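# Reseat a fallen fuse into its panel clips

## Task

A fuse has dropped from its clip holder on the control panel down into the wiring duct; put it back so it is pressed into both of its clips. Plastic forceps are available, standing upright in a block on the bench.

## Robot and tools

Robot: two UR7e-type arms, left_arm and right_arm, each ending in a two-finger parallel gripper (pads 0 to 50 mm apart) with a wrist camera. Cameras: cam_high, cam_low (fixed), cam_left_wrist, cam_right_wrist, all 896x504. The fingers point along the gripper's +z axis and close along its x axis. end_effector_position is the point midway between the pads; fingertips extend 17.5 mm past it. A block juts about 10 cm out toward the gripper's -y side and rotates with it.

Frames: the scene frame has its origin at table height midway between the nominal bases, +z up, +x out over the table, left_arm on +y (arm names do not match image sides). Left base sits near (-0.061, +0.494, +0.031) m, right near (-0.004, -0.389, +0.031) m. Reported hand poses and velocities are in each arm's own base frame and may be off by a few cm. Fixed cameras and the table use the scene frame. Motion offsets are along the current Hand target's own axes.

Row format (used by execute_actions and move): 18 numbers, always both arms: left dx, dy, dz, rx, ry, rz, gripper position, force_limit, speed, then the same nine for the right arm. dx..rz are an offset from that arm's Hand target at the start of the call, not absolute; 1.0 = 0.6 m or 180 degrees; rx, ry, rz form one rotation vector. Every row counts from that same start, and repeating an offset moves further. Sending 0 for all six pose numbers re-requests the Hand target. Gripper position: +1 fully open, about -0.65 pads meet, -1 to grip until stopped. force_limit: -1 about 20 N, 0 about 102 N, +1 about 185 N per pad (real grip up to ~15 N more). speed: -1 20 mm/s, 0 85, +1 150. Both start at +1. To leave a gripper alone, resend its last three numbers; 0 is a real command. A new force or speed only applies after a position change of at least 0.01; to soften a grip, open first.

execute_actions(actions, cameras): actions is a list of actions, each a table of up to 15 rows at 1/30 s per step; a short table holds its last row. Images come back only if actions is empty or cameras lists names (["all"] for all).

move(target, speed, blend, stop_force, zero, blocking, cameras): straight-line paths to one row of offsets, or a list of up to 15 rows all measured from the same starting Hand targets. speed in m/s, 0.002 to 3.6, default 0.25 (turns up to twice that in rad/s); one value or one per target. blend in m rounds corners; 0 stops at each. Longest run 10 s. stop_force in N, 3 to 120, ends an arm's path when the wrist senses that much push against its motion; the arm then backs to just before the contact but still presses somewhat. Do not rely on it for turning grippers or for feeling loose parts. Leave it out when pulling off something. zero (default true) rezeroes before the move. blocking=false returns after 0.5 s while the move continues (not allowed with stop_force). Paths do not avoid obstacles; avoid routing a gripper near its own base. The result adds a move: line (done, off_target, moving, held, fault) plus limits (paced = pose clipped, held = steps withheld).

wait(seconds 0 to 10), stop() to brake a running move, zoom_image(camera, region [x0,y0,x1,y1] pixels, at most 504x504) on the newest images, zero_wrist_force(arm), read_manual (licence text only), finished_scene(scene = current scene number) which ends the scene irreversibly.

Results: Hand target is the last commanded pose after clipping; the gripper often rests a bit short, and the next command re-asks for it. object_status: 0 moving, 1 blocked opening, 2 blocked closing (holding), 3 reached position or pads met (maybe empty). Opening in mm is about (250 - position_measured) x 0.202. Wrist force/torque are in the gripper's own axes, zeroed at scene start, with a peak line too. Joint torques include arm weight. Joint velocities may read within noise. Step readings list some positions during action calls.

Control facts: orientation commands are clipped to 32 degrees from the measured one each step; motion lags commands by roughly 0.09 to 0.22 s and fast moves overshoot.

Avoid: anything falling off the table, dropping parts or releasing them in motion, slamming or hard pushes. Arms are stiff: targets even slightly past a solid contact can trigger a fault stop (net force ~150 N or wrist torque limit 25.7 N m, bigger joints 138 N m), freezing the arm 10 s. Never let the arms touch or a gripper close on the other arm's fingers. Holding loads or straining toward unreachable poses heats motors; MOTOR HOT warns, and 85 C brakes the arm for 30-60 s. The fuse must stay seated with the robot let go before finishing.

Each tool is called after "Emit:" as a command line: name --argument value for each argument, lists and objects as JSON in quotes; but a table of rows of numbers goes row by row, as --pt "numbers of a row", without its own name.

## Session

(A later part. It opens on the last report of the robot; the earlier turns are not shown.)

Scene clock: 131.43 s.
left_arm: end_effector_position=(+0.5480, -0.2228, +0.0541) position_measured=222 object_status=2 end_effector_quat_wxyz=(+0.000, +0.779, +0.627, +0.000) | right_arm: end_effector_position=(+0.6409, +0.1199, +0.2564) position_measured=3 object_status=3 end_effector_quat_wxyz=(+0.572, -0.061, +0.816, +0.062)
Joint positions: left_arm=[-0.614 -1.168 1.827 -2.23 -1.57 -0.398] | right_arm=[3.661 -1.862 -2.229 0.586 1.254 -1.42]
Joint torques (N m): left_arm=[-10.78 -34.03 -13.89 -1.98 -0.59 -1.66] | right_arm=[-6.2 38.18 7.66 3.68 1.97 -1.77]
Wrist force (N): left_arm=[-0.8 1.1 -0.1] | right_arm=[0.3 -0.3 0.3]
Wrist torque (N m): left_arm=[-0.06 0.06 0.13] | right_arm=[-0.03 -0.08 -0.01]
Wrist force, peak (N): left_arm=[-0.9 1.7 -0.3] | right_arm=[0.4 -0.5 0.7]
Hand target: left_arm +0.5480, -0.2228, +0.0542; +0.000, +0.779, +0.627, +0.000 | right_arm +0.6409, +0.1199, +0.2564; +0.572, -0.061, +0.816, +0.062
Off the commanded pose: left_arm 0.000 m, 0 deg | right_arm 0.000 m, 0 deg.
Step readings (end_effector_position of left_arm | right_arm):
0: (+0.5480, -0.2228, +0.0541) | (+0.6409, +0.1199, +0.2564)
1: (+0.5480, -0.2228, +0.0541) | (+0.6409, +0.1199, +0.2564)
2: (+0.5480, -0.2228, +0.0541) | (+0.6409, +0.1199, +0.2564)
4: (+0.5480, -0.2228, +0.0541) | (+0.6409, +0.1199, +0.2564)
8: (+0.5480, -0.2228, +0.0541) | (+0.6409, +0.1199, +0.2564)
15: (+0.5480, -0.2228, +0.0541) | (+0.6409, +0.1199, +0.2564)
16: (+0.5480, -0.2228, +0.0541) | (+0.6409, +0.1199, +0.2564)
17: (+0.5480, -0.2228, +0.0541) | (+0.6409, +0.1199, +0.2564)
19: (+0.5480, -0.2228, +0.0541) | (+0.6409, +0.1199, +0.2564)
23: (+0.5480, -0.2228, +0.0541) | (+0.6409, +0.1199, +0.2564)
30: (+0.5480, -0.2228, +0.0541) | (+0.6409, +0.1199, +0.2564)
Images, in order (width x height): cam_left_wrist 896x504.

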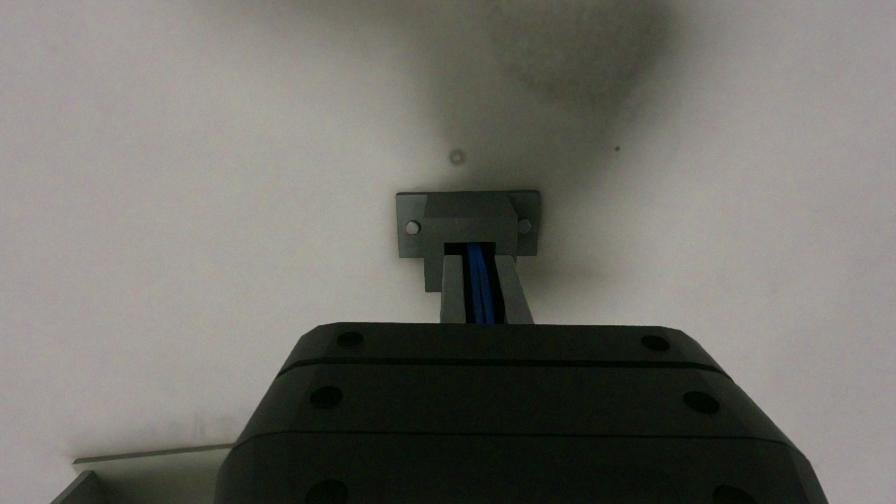

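Emit:
move --target '[0,0,-0.25,0,0,0,-1,-1,-0.8,0,0,0,0,0,0,1,1,1]' --speed 0.2 --cameras '["cam_left_wrist","cam_low"]'

Emit:
zoom_image --camera "cam_left_wrist" --region '[400, 180, 560, 340]'

Emit:
zoom_image --camera "cam_low" --region '[420, 130, 580, 290]'

Scene clock: 139.17 s.
left_arm: end_effector_position=(+0.5479, -0.2229, +0.2040) position_measured=222 object_status=2 end_effector_quat_wxyz=(+0.000, +0.779, +0.627, +0.000) | right_arm: end_effector_position=(+0.6409, +0.1199, +0.2564) position_measured=3 object_status=3 end_effector_quat_wxyz=(+0.572, -0.061, +0.816, +0.062)
Joint positions: left_arm=[-0.614 -1.331 1.621 -1.861 -1.57 -0.399] | right_arm=[3.661 -1.862 -2.229 0.586 1.254 -1.42]
Joint torques (N m): left_arm=[-10.91 -38.96 -34.06 -1.38 0.09 -1.8] | right_arm=[-5.18 37.94 7.95 3.68 2.02 -1.66]
Wrist force (N): left_arm=[-0.6 1.1 -0.5] | right_arm=[0.4 -0.1 0.5]
Wrist torque (N m): left_arm=[-0.04 0.02 0.14] | right_arm=[-0.01 -0.09 -0.01]
Wrist force, peak (N): left_arm=[-0.6 1.0 -3.9] | right_arm=[0.7 -0.2 0.7]
Hand target: left_arm +0.5479, -0.2229, +0.2042; +0.000, +0.779, +0.627, +0.000 | right_arm +0.6409, +0.1199, +0.2564; +0.572, -0.061, +0.816, +0.062
Off the commanded pose: left_arm 0.000 m, 0 deg | right_arm 0.000 m, 0 deg.
move: done
Images, in order (width x height): cam_low 896x504, cam_left_wrist 896x504.

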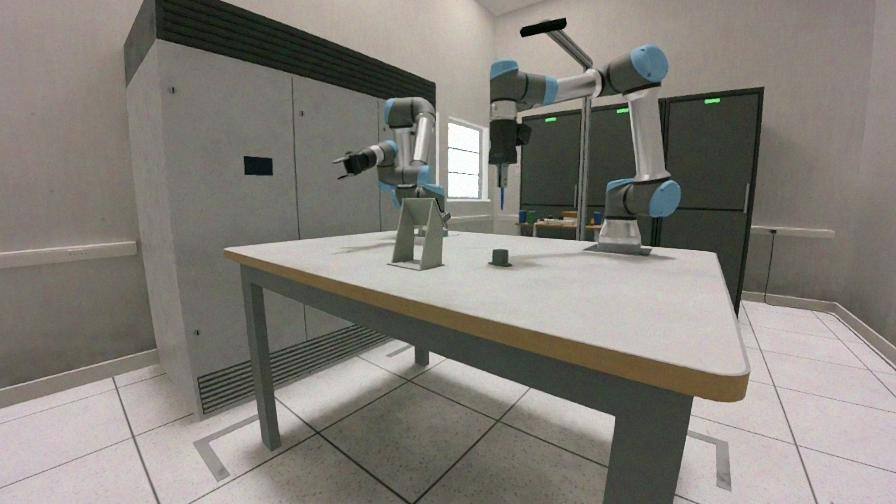

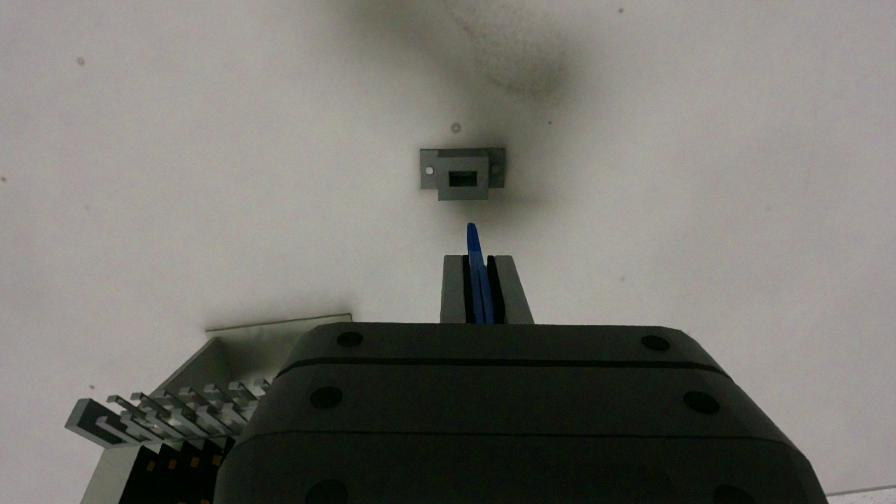

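Scaled by 3.150 from the camera's 896x504 image, which has a finer 1280x720 frame.

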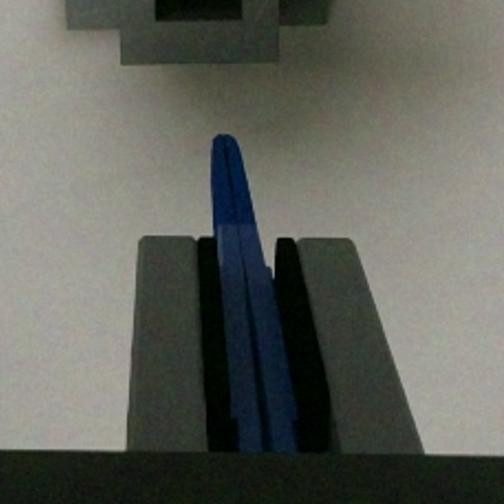

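Scaled by 3.150 from the camera's 896x504 image, which has a finer 1280x720 frame.

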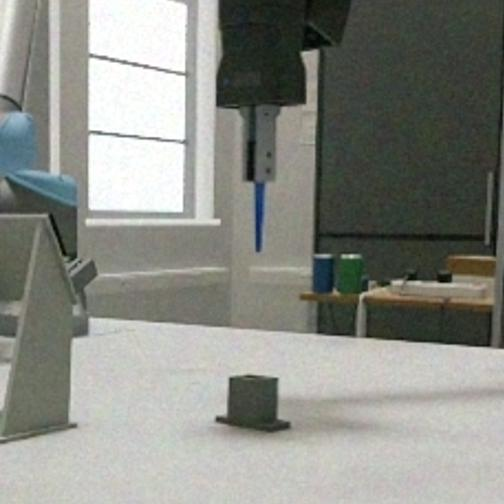

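Emit:
move --target '[-0.336,0.0247,0.0933,-0.258,0.2936,0.4057,-1,-1,-0.8,0,0,0,0,0,0,1,1,1]' --speed 0.4 --cameras '["all"]'

Emit:
zoom_image --camera "cam_left_wrist" --region '[360, 60, 660, 340]'

Scene clock: 195.77 s.
left_arm: end_effector_position=(+0.5193, -0.4230, +0.1481) position_measured=222 object_status=2 end_effector_quat_wxyz=(+0.023, +0.843, -0.037, +0.536) end_effector_velocity=(+0.000, +0.001, +0.001) end_effector_angular_velocity=(+0.002, -0.003, -0.002) | right_arm: end_effector_position=(+0.6409, +0.1199, +0.2564) position_measured=3 object_status=3 end_effector_quat_wxyz=(+0.572, -0.061, +0.816, +0.062)
Joint positions: left_arm=[-1.228 -1.059 2.116 -3.357 -0.603 0.827] | right_arm=[3.661 -1.862 -2.229 0.586 1.254 -1.42]
Joint velocities: left_arm=[0 0 0.001 -0.006 0.001 0.006] | right_arm=[within noise]
Joint torques (N m): left_arm=[10.08 -31.81 -11.43 -4.57 3.08 2.65] | right_arm=[-5.74 37.28 8.5 3.67 1.9 -1.58]
Wrist force (N): left_arm=[2.2 -0.1 0.9] | right_arm=[0.3 -0.3 0.1]
Wrist torque (N m): left_arm=[-0.56 0.26 0.81] | right_arm=[-0.03 -0.09 -0.01]
Wrist force, peak (N): left_arm=[2.9 0.2 1.1] | right_arm=[0.2 -0.3 0.9]
Hand target: left_arm +0.5193, -0.4230, +0.1480; +0.023, +0.843, -0.037, +0.536 | right_arm +0.6409, +0.1199, +0.2564; +0.572, -0.061, +0.816, +0.062
Off the commanded pose: left_arm 0.000 m, 0 deg | right_arm 0.000 m, 0 deg.
move: done

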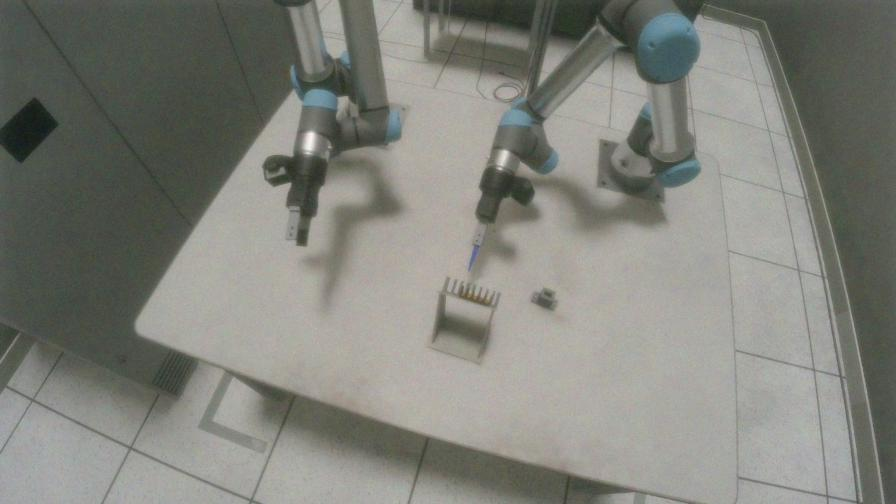

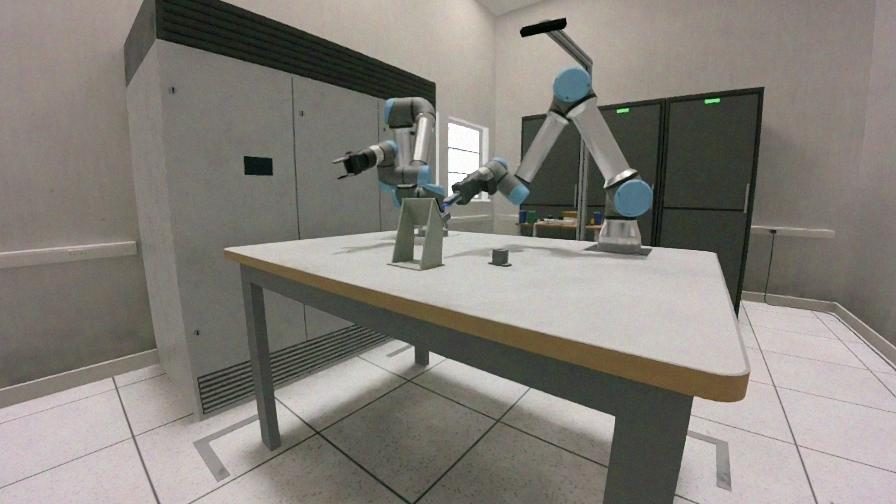

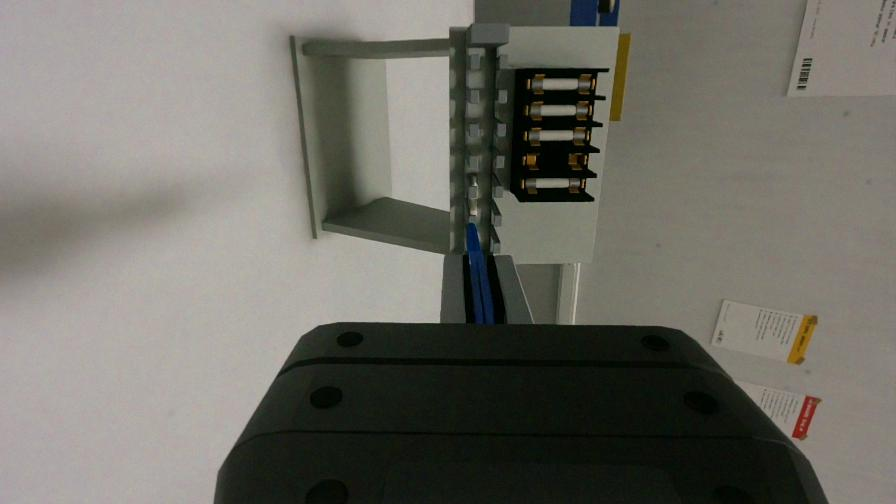

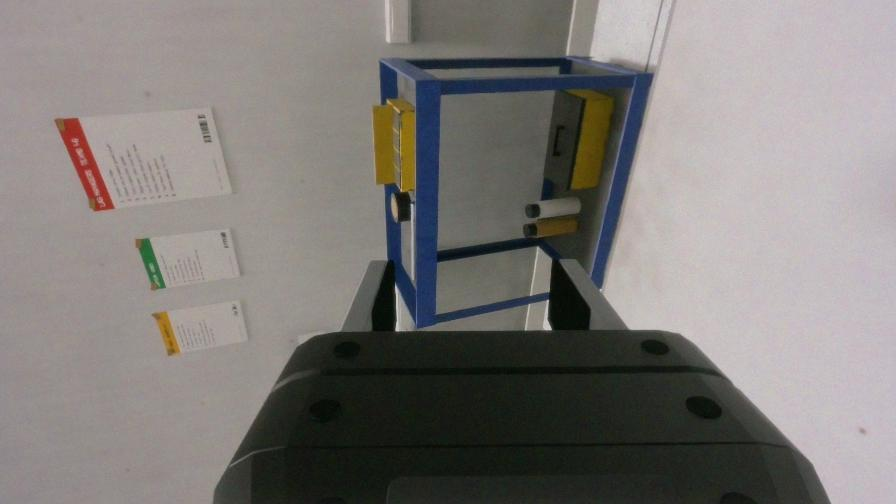

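Scaled by 1.680 from the camera's 896x504 image, which has a finer 1280x720 frame.

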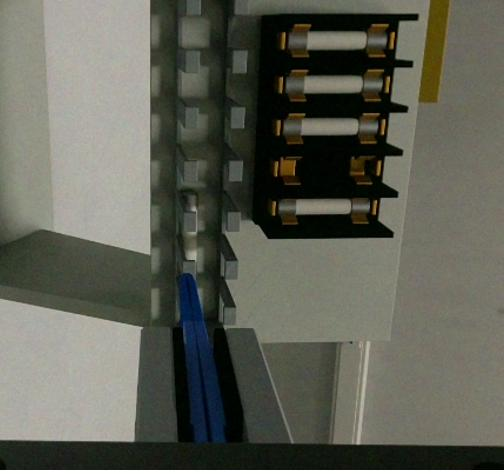

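Emit:
zoom_image --camera "cam_left_wrist" --region '[440, 130, 530, 260]'

Scaled by 3.877 from the camera's 896x504 image, which has a finer 1280x720 frame.

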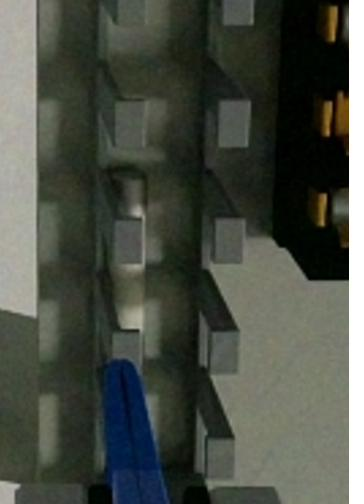

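Emit:
execute_actions --actions '[[[0.0063,0,0.03,0,0,0,-0.385,-1,-1,0,0,0,0,0,0,1,1,1]],[[0,0,0,0,0,0,-0.385,-1,-1,0,0,0,0,0,0,1,1,1]]]' --cameras '["cam_left_wrist"]'

Emit:
zoom_image --camera "cam_left_wrist" --region '[430, 150, 530, 280]'

Scene clock: 233.13 s.
left_arm: end_effector_position=(+0.5372, -0.4245, +0.1438) position_measured=210 object_status=3 end_effector_quat_wxyz=(+0.023, +0.843, -0.037, +0.536) | right_arm: end_effector_position=(+0.6409, +0.1199, +0.2564) position_measured=3 object_status=3 end_effector_quat_wxyz=(+0.572, -0.061, +0.816, +0.062)
Joint positions: left_arm=[-1.194 -1.023 2.076 -3.387 -0.626 0.87] | right_arm=[3.661 -1.862 -2.229 0.586 1.254 -1.42]
Joint torques (N m): left_arm=[11.82 -29.7 -23.42 -4.34 -0.26 2.59] | right_arm=[-4.46 37.88 8.22 3.58 1.95 -1.68]
Wrist force (N): left_arm=[2.2 0.0 0.8] | right_arm=[0.2 -0.3 0.3]
Wrist torque (N m): left_arm=[-0.55 0.27 0.85] | right_arm=[-0.03 -0.07 -0.01]
Wrist force, peak (N): left_arm=[3.1 -0.7 4.7] | right_arm=[0.5 -0.4 0.5]
Hand target: left_arm +0.5372, -0.4245, +0.1438; +0.023, +0.843, -0.037, +0.536 | right_arm +0.6409, +0.1199, +0.2564; +0.572, -0.061, +0.816, +0.062
Off the commanded pose: left_arm 0.000 m, 0 deg | right_arm 0.000 m, 0 deg.
Step readings (end_effector_position of left_arm | right_arm):
0: (+0.5193, -0.4230, +0.1480) | (+0.6409, +0.1199, +0.2564)
1: (+0.5199, -0.4229, +0.1479) | (+0.6409, +0.1199, +0.2564)
2: (+0.5240, -0.4232, +0.1470) | (+0.6409, +0.1199, +0.2564)
4: (+0.5355, -0.4237, +0.1443) | (+0.6409, +0.1199, +0.2564)
8: (+0.5383, -0.4246, +0.1436) | (+0.6409, +0.1199, +0.2564)
15: (+0.5371, -0.4245, +0.1439) | (+0.6409, +0.1199, +0.2564)
16: (+0.5371, -0.4245, +0.1439) | (+0.6409, +0.1199, +0.2564)
17: (+0.5371, -0.4245, +0.1439) | (+0.6409, +0.1199, +0.2564)
19: (+0.5371, -0.4245, +0.1439) | (+0.6409, +0.1199, +0.2564)
23: (+0.5372, -0.4245, +0.1439) | (+0.6409, +0.1199, +0.2564)
30: (+0.5372, -0.4245, +0.1438) | (+0.6409, +0.1199, +0.2564)
Images, in order (width x height): cam_left_wrist 896x504.

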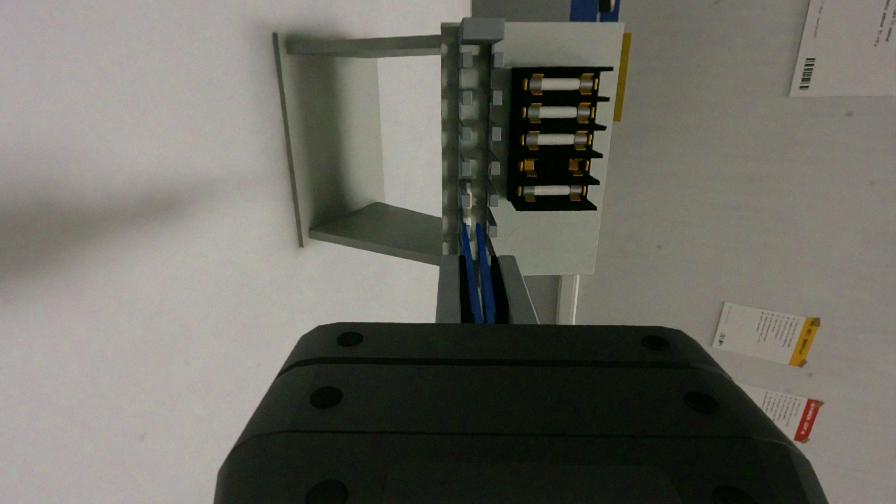

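Scaled by 3.877 from the camera's 896x504 image, which has a finer 1280x720 frame.

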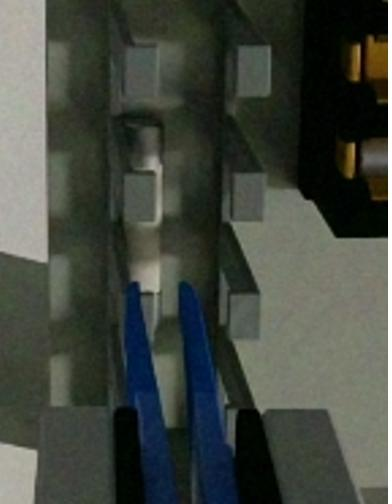

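Emit:
execute_actions --actions '[[[0.0012,0,0.02,0,0,0,-0.49,-1,-1,0,0,0,0,0,0,1,1,1]],[[0,0,0,0,0,0,-0.31,-1,-1,0,0,0,0,0,0,1,1,1]],[[0,0,0,0,0,0,-0.31,-1,-1,0,0,0,0,0,0,1,1,1]]]' --cameras '["cam_left_wrist"]'

Emit:
zoom_image --camera "cam_left_wrist" --region '[430, 150, 530, 280]'

Scene clock: 251.43 s.
left_arm: end_effector_position=(+0.5483, -0.4255, +0.1394) position_measured=199 object_status=3 end_effector_quat_wxyz=(+0.023, +0.843, -0.037, +0.536) | right_arm: end_effector_position=(+0.6409, +0.1199, +0.2564) position_measured=3 object_status=3 end_effector_quat_wxyz=(+0.572, -0.061, +0.816, +0.062)
Joint positions: left_arm=[-1.174 -0.998 2.051 -3.407 -0.64 0.894] | right_arm=[3.661 -1.862 -2.229 0.586 1.254 -1.42]
Joint torques (N m): left_arm=[9.68 -31.06 -22.87 -4.48 -0.23 2.31] | right_arm=[-4.9 37.62 9.15 3.52 1.95 -1.51]
Wrist force (N): left_arm=[2.4 0.7 0.7] | right_arm=[0.5 -0.3 0.4]
Wrist torque (N m): left_arm=[-0.44 0.25 0.88] | right_arm=[-0.03 -0.12 -0.01]
Wrist force, peak (N): left_arm=[2.9 1.1 -3.3] | right_arm=[0.6 -0.2 0.7]
Hand target: left_arm +0.5483, -0.4255, +0.1394; +0.023, +0.843, -0.037, +0.536 | right_arm +0.6409, +0.1199, +0.2564; +0.572, -0.061, +0.816, +0.062
Off the commanded pose: left_arm 0.000 m, 0 deg | right_arm 0.000 m, 0 deg.
Step readings (end_effector_position of left_arm | right_arm):
0: (+0.5372, -0.4245, +0.1438) | (+0.6409, +0.1199, +0.2564)
1: (+0.5375, -0.4245, +0.1437) | (+0.6409, +0.1199, +0.2564)
2: (+0.5401, -0.4247, +0.1427) | (+0.6409, +0.1199, +0.2564)
4: (+0.5473, -0.4251, +0.1397) | (+0.6409, +0.1199, +0.2564)
8: (+0.5490, -0.4256, +0.1391) | (+0.6409, +0.1199, +0.2564)
15: (+0.5482, -0.4255, +0.1394) | (+0.6409, +0.1199, +0.2564)
16: (+0.5483, -0.4255, +0.1394) | (+0.6409, +0.1199, +0.2564)
17: (+0.5483, -0.4255, +0.1394) | (+0.6409, +0.1199, +0.2564)
19: (+0.5483, -0.4255, +0.1394) | (+0.6409, +0.1199, +0.2564)
23: (+0.5483, -0.4255, +0.1394) | (+0.6409, +0.1199, +0.2564)
30: (+0.5483, -0.4255, +0.1394) | (+0.6409, +0.1199, +0.2564)
31: (+0.5483, -0.4255, +0.1394) | (+0.6409, +0.1199, +0.2564)
32: (+0.5483, -0.4255, +0.1394) | (+0.6409, +0.1199, +0.2564)
34: (+0.5483, -0.4255, +0.1394) | (+0.6409, +0.1199, +0.2564)
38: (+0.5483, -0.4255, +0.1394) | (+0.6409, +0.1199, +0.2564)
45: (+0.5483, -0.4255, +0.1394) | (+0.6409, +0.1199, +0.2564)
Images, in order (width x height): cam_left_wrist 896x504.

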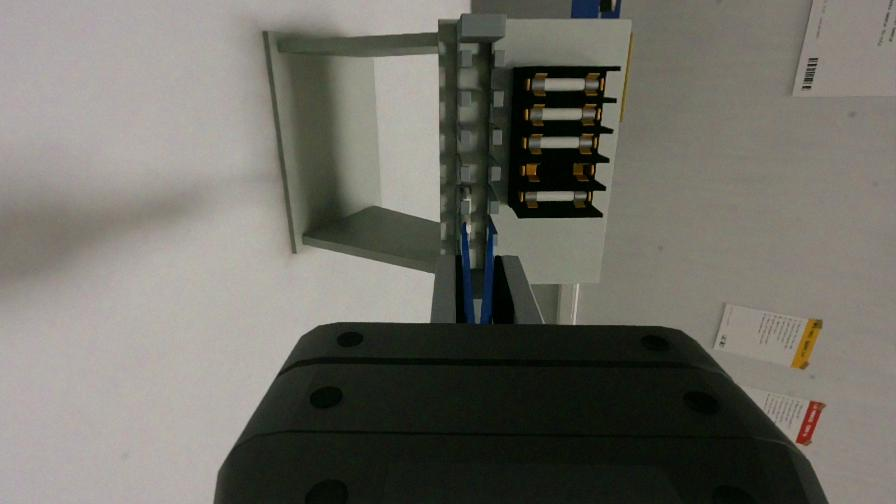

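Scaled by 3.877 from the camera's 896x504 image, which has a finer 1280x720 frame.

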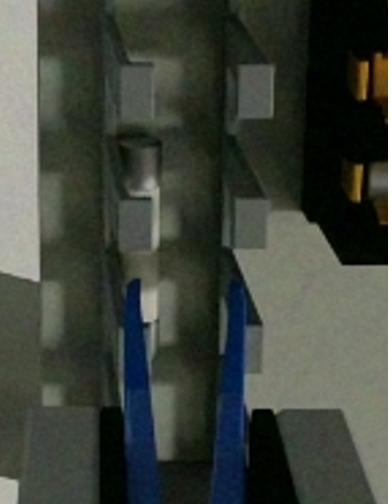

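Emit:
execute_actions --actions '[[[-0.005,0,0,0,0,0,-0.34,-1,-1,0,0,0,0,0,0,1,1,1]],[[0,0,0.012,0,0,0,-0.34,-1,-1,0,0,0,0,0,0,1,1,1]]]' --cameras '["cam_left_wrist"]'

Emit:
zoom_image --camera "cam_left_wrist" --region '[430, 150, 530, 280]'

Scene clock: 258.67 s.
left_arm: end_effector_position=(+0.5535, -0.4259, +0.1337) position_measured=203 object_status=3 end_effector_quat_wxyz=(+0.023, +0.843, -0.037, +0.536) | right_arm: end_effector_position=(+0.6409, +0.1199, +0.2564) position_measured=3 object_status=3 end_effector_quat_wxyz=(+0.572, -0.061, +0.816, +0.062)
Joint positions: left_arm=[-1.164 -0.977 2.039 -3.424 -0.647 0.905] | right_arm=[3.661 -1.862 -2.229 0.586 1.254 -1.42]
Joint torques (N m): left_arm=[-8.87 -34.73 -15.58 -4.17 1.51 0.72] | right_arm=[-4.49 37.58 8.71 3.42 1.88 -1.54]
Wrist force (N): left_arm=[2.3 0.5 1.0] | right_arm=[0.3 -0.4 0.1]
Wrist torque (N m): left_arm=[-0.47 0.27 0.88] | right_arm=[-0.05 -0.08 -0.01]
Wrist force, peak (N): left_arm=[3.2 2.2 -2.4] | right_arm=[0.5 -0.5 0.6]
Hand target: left_arm +0.5535, -0.4259, +0.1336; +0.023, +0.843, -0.037, +0.536 | right_arm +0.6409, +0.1199, +0.2564; +0.572, -0.061, +0.816, +0.062
Off the commanded pose: left_arm 0.000 m, 0 deg | right_arm 0.000 m, 0 deg.
Step readings (end_effector_position of left_arm | right_arm):
0: (+0.5483, -0.4255, +0.1394) | (+0.6409, +0.1199, +0.2564)
1: (+0.5483, -0.4255, +0.1394) | (+0.6409, +0.1199, +0.2564)
2: (+0.5480, -0.4255, +0.1386) | (+0.6409, +0.1199, +0.2564)
4: (+0.5472, -0.4254, +0.1369) | (+0.6409, +0.1199, +0.2564)
8: (+0.5470, -0.4253, +0.1364) | (+0.6409, +0.1199, +0.2564)
15: (+0.5470, -0.4254, +0.1366) | (+0.6409, +0.1199, +0.2564)
16: (+0.5472, -0.4254, +0.1366) | (+0.6409, +0.1199, +0.2564)
17: (+0.5487, -0.4256, +0.1360) | (+0.6409, +0.1199, +0.2564)
19: (+0.5530, -0.4259, +0.1340) | (+0.6409, +0.1199, +0.2564)
23: (+0.5540, -0.4260, +0.1335) | (+0.6409, +0.1199, +0.2564)
30: (+0.5535, -0.4259, +0.1337) | (+0.6409, +0.1199, +0.2564)
Images, in order (width x height): cam_left_wrist 896x504.

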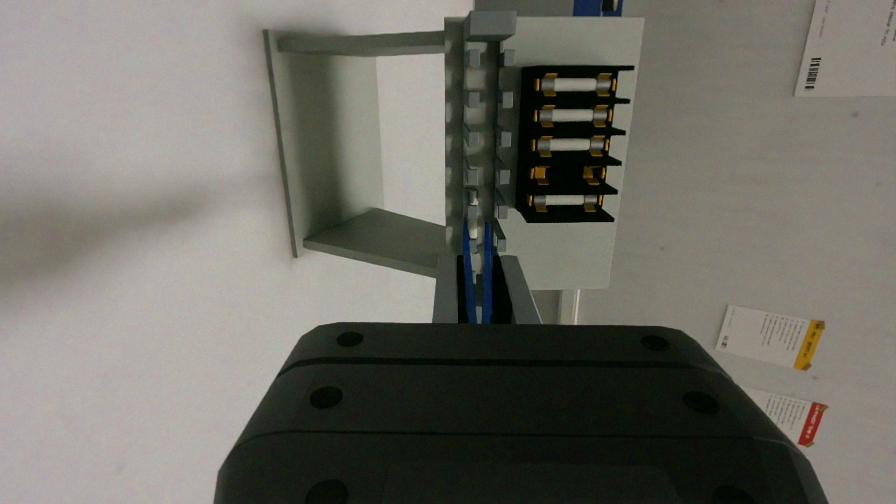

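Scaled by 3.877 from the camera's 896x504 image, which has a finer 1280x720 frame.

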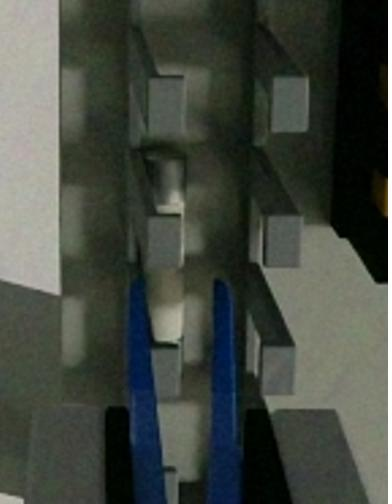

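Emit:
move --target '[-0.001,0,0.042,0,0,0,-0.34,-1,-1,0,0,0,0,0,0,1,1,1]' --speed 0.03 --stop_force 4 --cameras '["cam_left_wrist"]'

Emit:
zoom_image --camera "cam_left_wrist" --region '[430, 150, 530, 280]'

Scene clock: 265.93 s.
left_arm: end_effector_position=(+0.5735, -0.4277, +0.1237) position_measured=203 object_status=3 end_effector_quat_wxyz=(+0.023, +0.843, -0.037, +0.536) | right_arm: end_effector_position=(+0.6409, +0.1199, +0.2564) position_measured=3 object_status=3 end_effector_quat_wxyz=(+0.572, -0.061, +0.816, +0.062)
Joint positions: left_arm=[-1.13 -0.929 1.991 -3.456 -0.672 0.944] | right_arm=[3.661 -1.862 -2.229 0.586 1.254 -1.42]
Joint torques (N m): left_arm=[-11.61 -35.17 -23.08 -4.47 -0.22 2.35] | right_arm=[-4.35 37.24 9.07 3.25 1.66 -1.71]
Wrist force (N): left_arm=[2.5 1.2 -0.8] | right_arm=[0.1 -0.5 0.2]
Wrist torque (N m): left_arm=[-0.35 0.22 0.91] | right_arm=[-0.06 -0.05 -0.01]
Wrist force, peak (N): left_arm=[0.4 -0.2 -58.8] | right_arm=[0.4 -0.6 0.6]
Hand target: left_arm +0.5735, -0.4277, +0.1237; +0.023, +0.843, -0.037, +0.536 (not the last commanded pose) | right_arm +0.6409, +0.1199, +0.2564; +0.572, -0.061, +0.816, +0.062
Off the commanded pose: left_arm 0.003 m, 0 deg | right_arm 0.000 m, 0 deg.
move: contact (left_arm)
Images, in order (width x height): cam_left_wrist 896x504.

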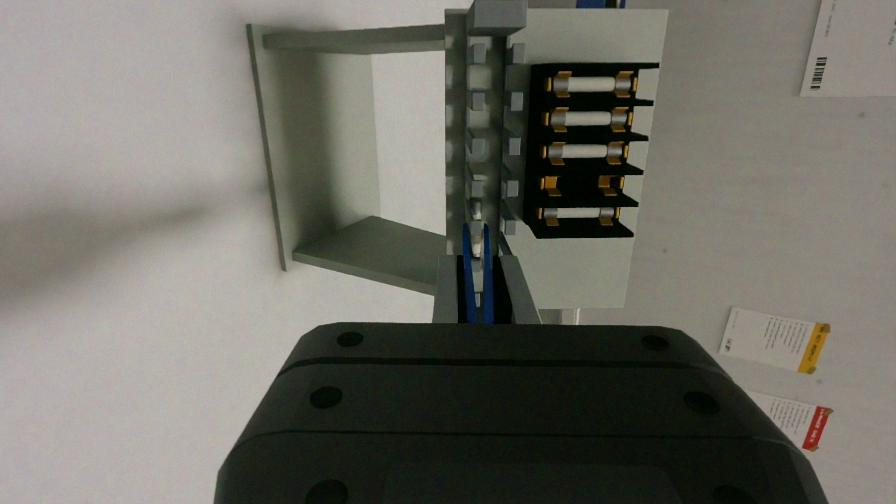

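Scaled by 3.877 from the camera's 896x504 image, which has a finer 1280x720 frame.

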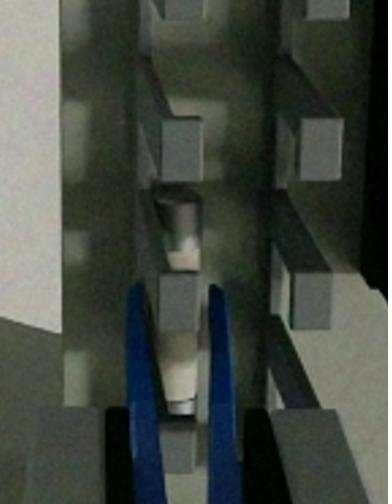

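Emit:
execute_actions --actions '[[[0,0,0,0,0,0,-1,-1,-1,0,0,0,0,0,0,1,1,1]],[[0,0,0,0,0,0,-1,-1,-1,0,0,0,0,0,0,1,1,1]]]' --cameras '["cam_left_wrist"]'

Emit:
zoom_image --camera "cam_left_wrist" --region '[430, 150, 530, 280]'

Scene clock: 271.87 s.
left_arm: end_effector_position=(+0.5735, -0.4277, +0.1237) position_measured=221 object_status=2 end_effector_quat_wxyz=(+0.023, +0.843, -0.037, +0.536) | right_arm: end_effector_position=(+0.6409, +0.1199, +0.2564) position_measured=3 object_status=3 end_effector_quat_wxyz=(+0.572, -0.061, +0.816, +0.062)
Joint positions: left_arm=[-1.13 -0.929 1.991 -3.456 -0.672 0.944] | right_arm=[3.661 -1.862 -2.229 0.586 1.254 -1.42]
Joint torques (N m): left_arm=[-10.7 -33.87 -21.11 -2.57 -0.29 2.49] | right_arm=[-4.35 37.18 9.18 3.26 1.55 -1.75]
Wrist force (N): left_arm=[3.4 0.5 1.1] | right_arm=[-0.1 0.1 0.6]
Wrist torque (N m): left_arm=[-0.38 0.26 0.89] | right_arm=[0.03 -0.02 0.00]
Wrist force, peak (N): left_arm=[3.5 0.7 1.3] | right_arm=[0.3 -0.1 0.9]
Hand target: left_arm +0.5735, -0.4277, +0.1237; +0.023, +0.843, -0.037, +0.536 | right_arm +0.6409, +0.1199, +0.2564; +0.572, -0.061, +0.816, +0.062
Off the commanded pose: left_arm 0.000 m, 0 deg | right_arm 0.000 m, 0 deg.
Step readings (end_effector_position of left_arm | right_arm):
0: (+0.5735, -0.4277, +0.1237) | (+0.6409, +0.1199, +0.2564)
1: (+0.5735, -0.4277, +0.1237) | (+0.6409, +0.1199, +0.2564)
2: (+0.5735, -0.4277, +0.1237) | (+0.6409, +0.1199, +0.2564)
4: (+0.5735, -0.4277, +0.1237) | (+0.6409, +0.1199, +0.2564)
8: (+0.5735, -0.4277, +0.1237) | (+0.6409, +0.1199, +0.2564)
15: (+0.5735, -0.4277, +0.1237) | (+0.6409, +0.1199, +0.2564)
16: (+0.5735, -0.4277, +0.1237) | (+0.6409, +0.1199, +0.2564)
17: (+0.5735, -0.4277, +0.1237) | (+0.6409, +0.1199, +0.2564)
19: (+0.5735, -0.4277, +0.1237) | (+0.6409, +0.1199, +0.2564)
23: (+0.5735, -0.4277, +0.1237) | (+0.6409, +0.1199, +0.2564)
30: (+0.5735, -0.4277, +0.1237) | (+0.6409, +0.1199, +0.2564)
Images, in order (width x height): cam_left_wrist 896x504.

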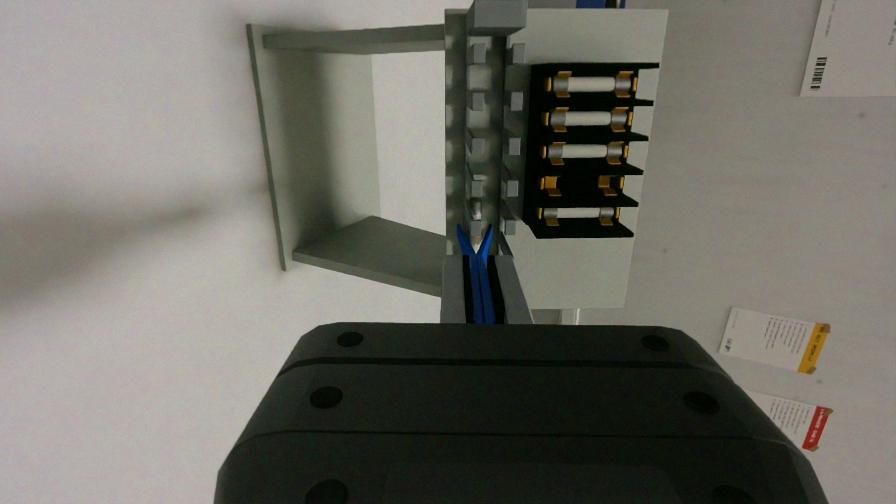

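Scaled by 3.877 from the camera's 896x504 image, which has a finer 1280x720 frame.

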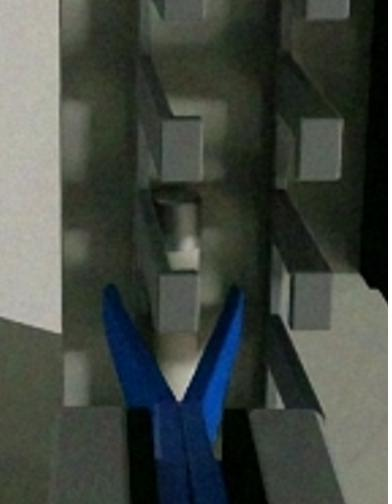

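Emit:
execute_actions --actions '[[[0,0,0,0,0,0,-0.375,-1,-1,0,0,0,0,0,0,1,1,1]],[[0,0,0,0,0,0,-0.375,-1,-1,0,0,0,0,0,0,1,1,1]]]' --cameras '["cam_left_wrist"]'

Emit:
zoom_image --camera "cam_left_wrist" --region '[430, 150, 530, 280]'

Scene clock: 278.47 s.
left_arm: end_effector_position=(+0.5735, -0.4277, +0.1237) position_measured=208 object_status=3 end_effector_quat_wxyz=(+0.023, +0.843, -0.037, +0.536) | right_arm: end_effector_position=(+0.6409, +0.1199, +0.2564) position_measured=3 object_status=3 end_effector_quat_wxyz=(+0.572, -0.061, +0.816, +0.062)
Joint positions: left_arm=[-1.13 -0.929 1.991 -3.456 -0.672 0.944] | right_arm=[3.661 -1.862 -2.229 0.586 1.254 -1.42]
Joint torques (N m): left_arm=[-12.1 -34.38 -12.27 -2.05 -0.24 2.44] | right_arm=[-4.55 36.06 8.88 3.34 1.7 -1.74]
Wrist force (N): left_arm=[2.3 0.8 -0.3] | right_arm=[0.4 -0.1 0.5]
Wrist torque (N m): left_arm=[-0.42 0.27 0.90] | right_arm=[-0.01 -0.09 -0.01]
Wrist force, peak (N): left_arm=[3.8 0.5 -0.3] | right_arm=[0.4 -0.5 0.7]
Hand target: left_arm +0.5735, -0.4277, +0.1237; +0.023, +0.843, -0.037, +0.536 | right_arm +0.6409, +0.1199, +0.2564; +0.572, -0.061, +0.816, +0.062
Off the commanded pose: left_arm 0.000 m, 0 deg | right_arm 0.000 m, 0 deg.
Step readings (end_effector_position of left_arm | right_arm):
0: (+0.5735, -0.4277, +0.1237) | (+0.6409, +0.1199, +0.2564)
1: (+0.5735, -0.4277, +0.1237) | (+0.6409, +0.1199, +0.2564)
2: (+0.5735, -0.4277, +0.1237) | (+0.6409, +0.1199, +0.2564)
4: (+0.5735, -0.4277, +0.1237) | (+0.6409, +0.1199, +0.2564)
8: (+0.5735, -0.4277, +0.1237) | (+0.6409, +0.1199, +0.2564)
15: (+0.5735, -0.4277, +0.1237) | (+0.6409, +0.1199, +0.2564)
16: (+0.5735, -0.4277, +0.1237) | (+0.6409, +0.1199, +0.2564)
17: (+0.5735, -0.4277, +0.1237) | (+0.6409, +0.1199, +0.2564)
19: (+0.5735, -0.4277, +0.1237) | (+0.6409, +0.1199, +0.2564)
23: (+0.5735, -0.4277, +0.1237) | (+0.6409, +0.1199, +0.2564)
30: (+0.5735, -0.4277, +0.1237) | (+0.6409, +0.1199, +0.2564)
Images, in order (width x height): cam_left_wrist 896x504.

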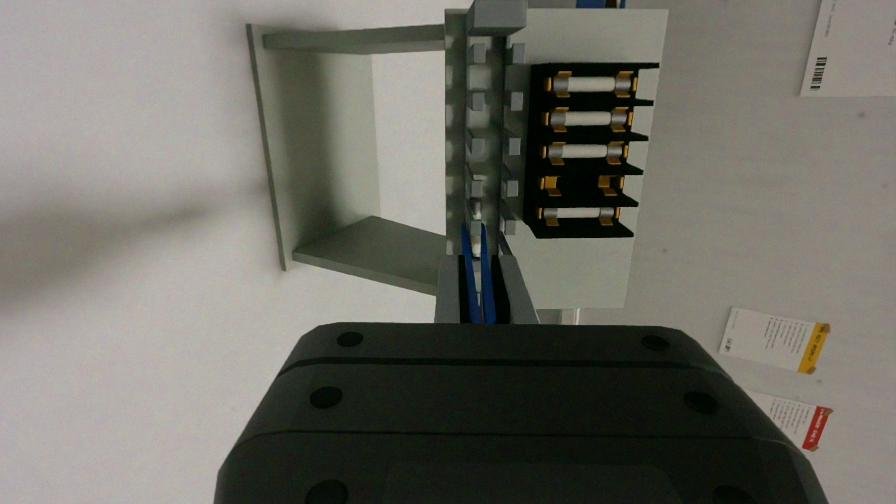

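Scaled by 3.877 from the camera's 896x504 image, which has a finer 1280x720 frame.

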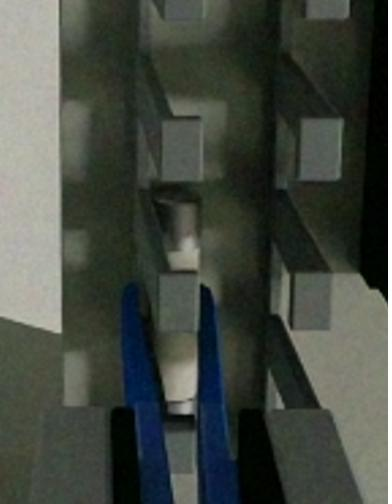

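Emit:
execute_actions --actions '[[[0,0,0,0,0,0,-0.415,-1,-1,0,0,0,0,0,0,1,1,1]],[[0.003,0,0,0,0,0,-0.415,-1,-1,0,0,0,0,0,0,1,1,1]]]' --cameras '["cam_left_wrist"]'

Emit:
zoom_image --camera "cam_left_wrist" --region '[430, 150, 530, 280]'

Emit:
move --target '[0,0,-0.025,0,0,0,-0.415,-1,-1,0,0,0,0,0,0,1,1,1]' --speed 0.05 --cameras '["cam_left_wrist"]'

Emit:
zoom_image --camera "cam_left_wrist" --region '[430, 150, 530, 280]'

Scene clock: 284.50 s.
left_arm: end_effector_position=(+0.5743, -0.4278, +0.1254) position_measured=214 object_status=3 end_effector_quat_wxyz=(+0.023, +0.843, -0.037, +0.537) | right_arm: end_effector_position=(+0.6409, +0.1199, +0.2564) position_measured=3 object_status=3 end_effector_quat_wxyz=(+0.572, -0.061, +0.816, +0.062)
Joint positions: left_arm=[-1.129 -0.931 1.989 -3.452 -0.673 0.945] | right_arm=[3.661 -1.862 -2.229 0.586 1.254 -1.42]
Joint torques (N m): left_arm=[12.3 -34.1 -7.09 -4.88 3.41 -1.78] | right_arm=[-3.8 37.29 9.02 3.3 1.61 -1.65]
Wrist force (N): left_arm=[0.4 1.2 0.3] | right_arm=[0.2 -0.5 0.3]
Wrist torque (N m): left_arm=[-0.42 0.19 0.70] | right_arm=[-0.06 -0.07 0.00]
Wrist force, peak (N): left_arm=[3.0 1.0 -0.3] | right_arm=[0.6 -0.6 0.5]
Hand target: left_arm +0.5743, -0.4277, +0.1253; +0.023, +0.843, -0.037, +0.536 | right_arm +0.6409, +0.1199, +0.2564; +0.572, -0.061, +0.816, +0.062
Off the commanded pose: left_arm 0.000 m, 0 deg | right_arm 0.000 m, 0 deg.
Step readings (end_effector_position of left_arm | right_arm):
0: (+0.5735, -0.4277, +0.1237) | (+0.6409, +0.1199, +0.2564)
1: (+0.5735, -0.4277, +0.1237) | (+0.6409, +0.1199, +0.2564)
2: (+0.5735, -0.4277, +0.1237) | (+0.6409, +0.1199, +0.2564)
4: (+0.5735, -0.4277, +0.1237) | (+0.6409, +0.1199, +0.2564)
8: (+0.5735, -0.4277, +0.1237) | (+0.6409, +0.1199, +0.2564)
15: (+0.5735, -0.4277, +0.1237) | (+0.6409, +0.1199, +0.2564)
16: (+0.5735, -0.4277, +0.1237) | (+0.6409, +0.1199, +0.2564)
17: (+0.5736, -0.4277, +0.1239) | (+0.6409, +0.1199, +0.2564)
19: (+0.5741, -0.4278, +0.1250) | (+0.6409, +0.1199, +0.2564)
23: (+0.5743, -0.4278, +0.1253) | (+0.6409, +0.1199, +0.2564)
30: (+0.5743, -0.4278, +0.1254) | (+0.6409, +0.1199, +0.2564)
Images, in order (width x height): cam_left_wrist 896x504.

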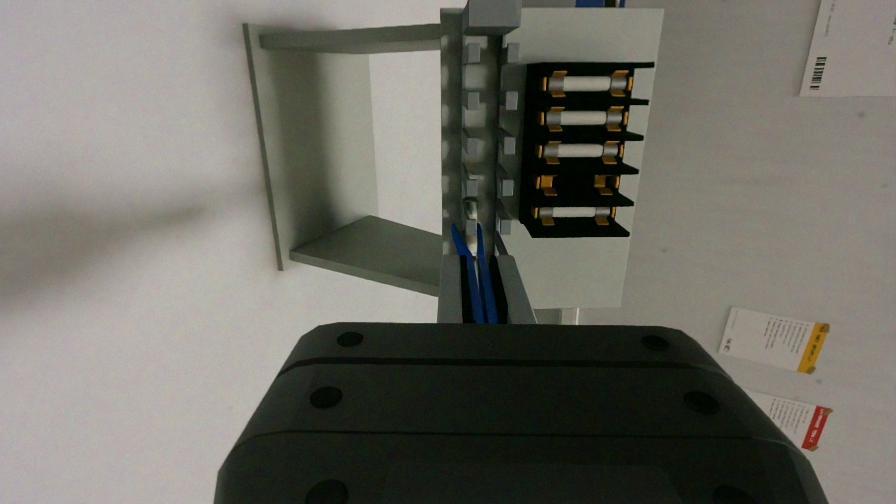

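Scaled by 3.877 from the camera's 896x504 image, which has a finer 1280x720 frame.

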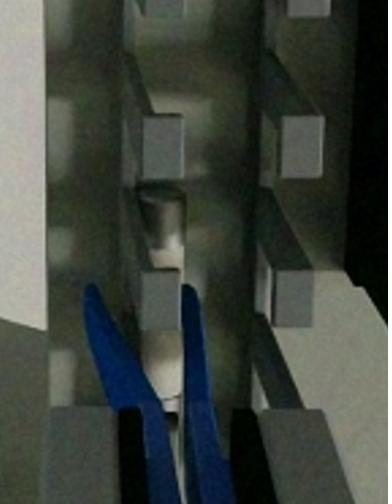

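Scene clock: 285.23 s.
left_arm: end_effector_position=(+0.5606, -0.4266, +0.1317) position_measured=214 object_status=3 end_effector_quat_wxyz=(+0.023, +0.843, -0.037, +0.537) end_effector_velocity=(+0.002, +0.000, -0.001) end_effector_angular_velocity=(+0.000, +0.001, -0.001) | right_arm: end_effector_position=(+0.6409, +0.1199, +0.2564) position_measured=3 object_status=3 end_effector_quat_wxyz=(+0.572, -0.061, +0.816, +0.062)
Joint positions: left_arm=[-1.152 -0.963 2.022 -3.433 -0.656 0.919] | right_arm=[3.661 -1.862 -2.229 0.586 1.254 -1.42]
Joint velocities: left_arm=[0.004 0.005 -0.005 -0.004 -0.005 0.006] | right_arm=[within noise]
Joint torques (N m): left_arm=[9.9 -33.6 -23.56 -4.68 -0.19 2.37] | right_arm=[-3.91 36.94 8.98 3.18 1.58 -1.85]
Wrist force (N): left_arm=[2.6 0.7 0.9] | right_arm=[0.4 0.0 0.6]
Wrist torque (N m): left_arm=[-0.45 0.24 0.89] | right_arm=[0.01 -0.10 -0.01]
Wrist force, peak (N): left_arm=[2.6 0.7 0.9] | right_arm=[0.7 -0.1 0.5]
Hand target: left_arm +0.5607, -0.4266, +0.1317; +0.023, +0.843, -0.037, +0.536 | right_arm +0.6409, +0.1199, +0.2564; +0.572, -0.061, +0.816, +0.062
Off the commanded pose: left_arm 0.000 m, 0 deg | right_arm 0.000 m, 0 deg.
move: done
Images, in order (width x height): cam_left_wrist 896x504.

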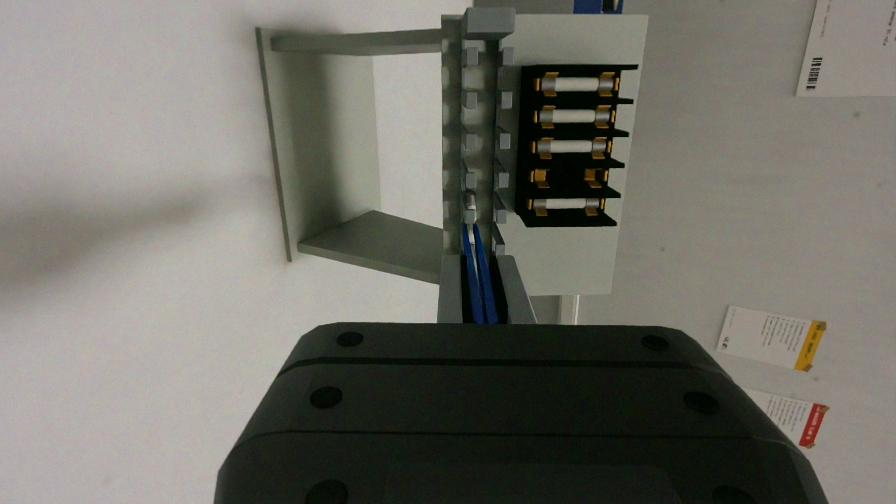

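Scaled by 3.877 from the camera's 896x504 image, which has a finer 1280x720 frame.

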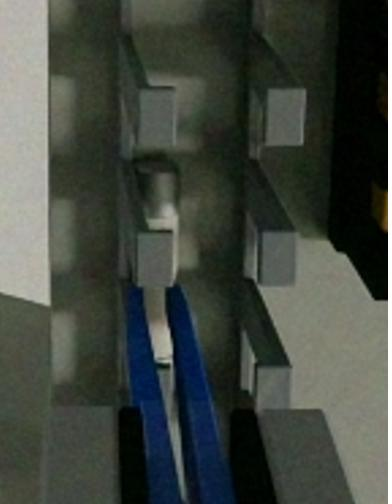

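Emit:
move --pt "0 0 -0.06 0 0 0 -1 -1 -1 0 0 0 0 0 0 1 1 1" --pt "0.07 0 -0.06 0 0 0 -1 -1 -1 0 0 0 0 0 0 1 1 1" --cameras '["cam_left_wrist"]'

Emit:
zoom_image --camera "cam_left_wrist" --region '[370, 120, 500, 260]'

Scene clock: 304.17 s.
left_arm: end_effector_position=(+0.5459, -0.4253, +0.1848) position_measured=221 object_status=2 end_effector_quat_wxyz=(+0.023, +0.843, -0.037, +0.536) | right_arm: end_effector_position=(+0.6409, +0.1199, +0.2564) position_measured=3 object_status=3 end_effector_quat_wxyz=(+0.572, -0.061, +0.816, +0.062)
Joint positions: left_arm=[-1.178 -1.102 2.044 -3.292 -0.637 0.889] | right_arm=[3.661 -1.862 -2.229 0.586 1.254 -1.42]
Joint torques (N m): left_arm=[-4.64 -49.6 -22.59 -1.78 2.31 2.14] | right_arm=[-2.63 36.17 9 3.09 1.55 -1.61]
Wrist force (N): left_arm=[2.4 0.2 1.0] | right_arm=[0.5 -0.4 0.2]
Wrist torque (N m): left_arm=[-0.54 0.24 0.87] | right_arm=[-0.05 -0.11 0.00]
Wrist force, peak (N): left_arm=[6.3 0.2 0.9] | right_arm=[0.6 -0.4 0.6]
Hand target: left_arm +0.5460, -0.4253, +0.1850; +0.023, +0.843, -0.037, +0.536 | right_arm +0.6409, +0.1199, +0.2564; +0.572, -0.061, +0.816, +0.062
Off the commanded pose: left_arm 0.000 m, 0 deg | right_arm 0.000 m, 0 deg.
move: done
Images, in order (width x height): cam_left_wrist 896x504.

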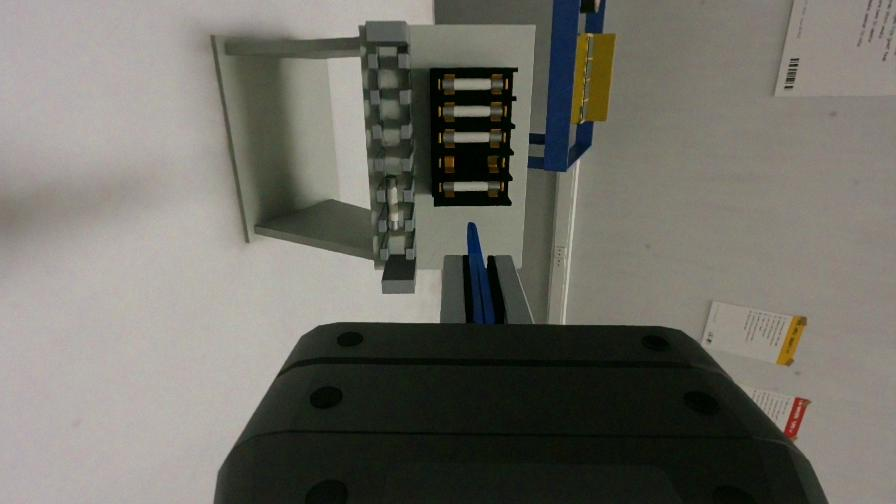

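Scaled by 3.600 from the camera's 896x504 image, which has a finer 1280x720 frame.

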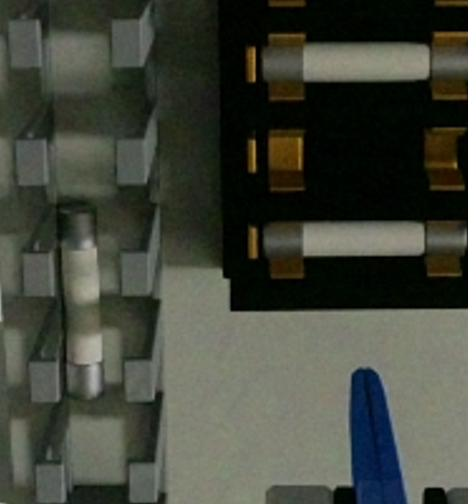

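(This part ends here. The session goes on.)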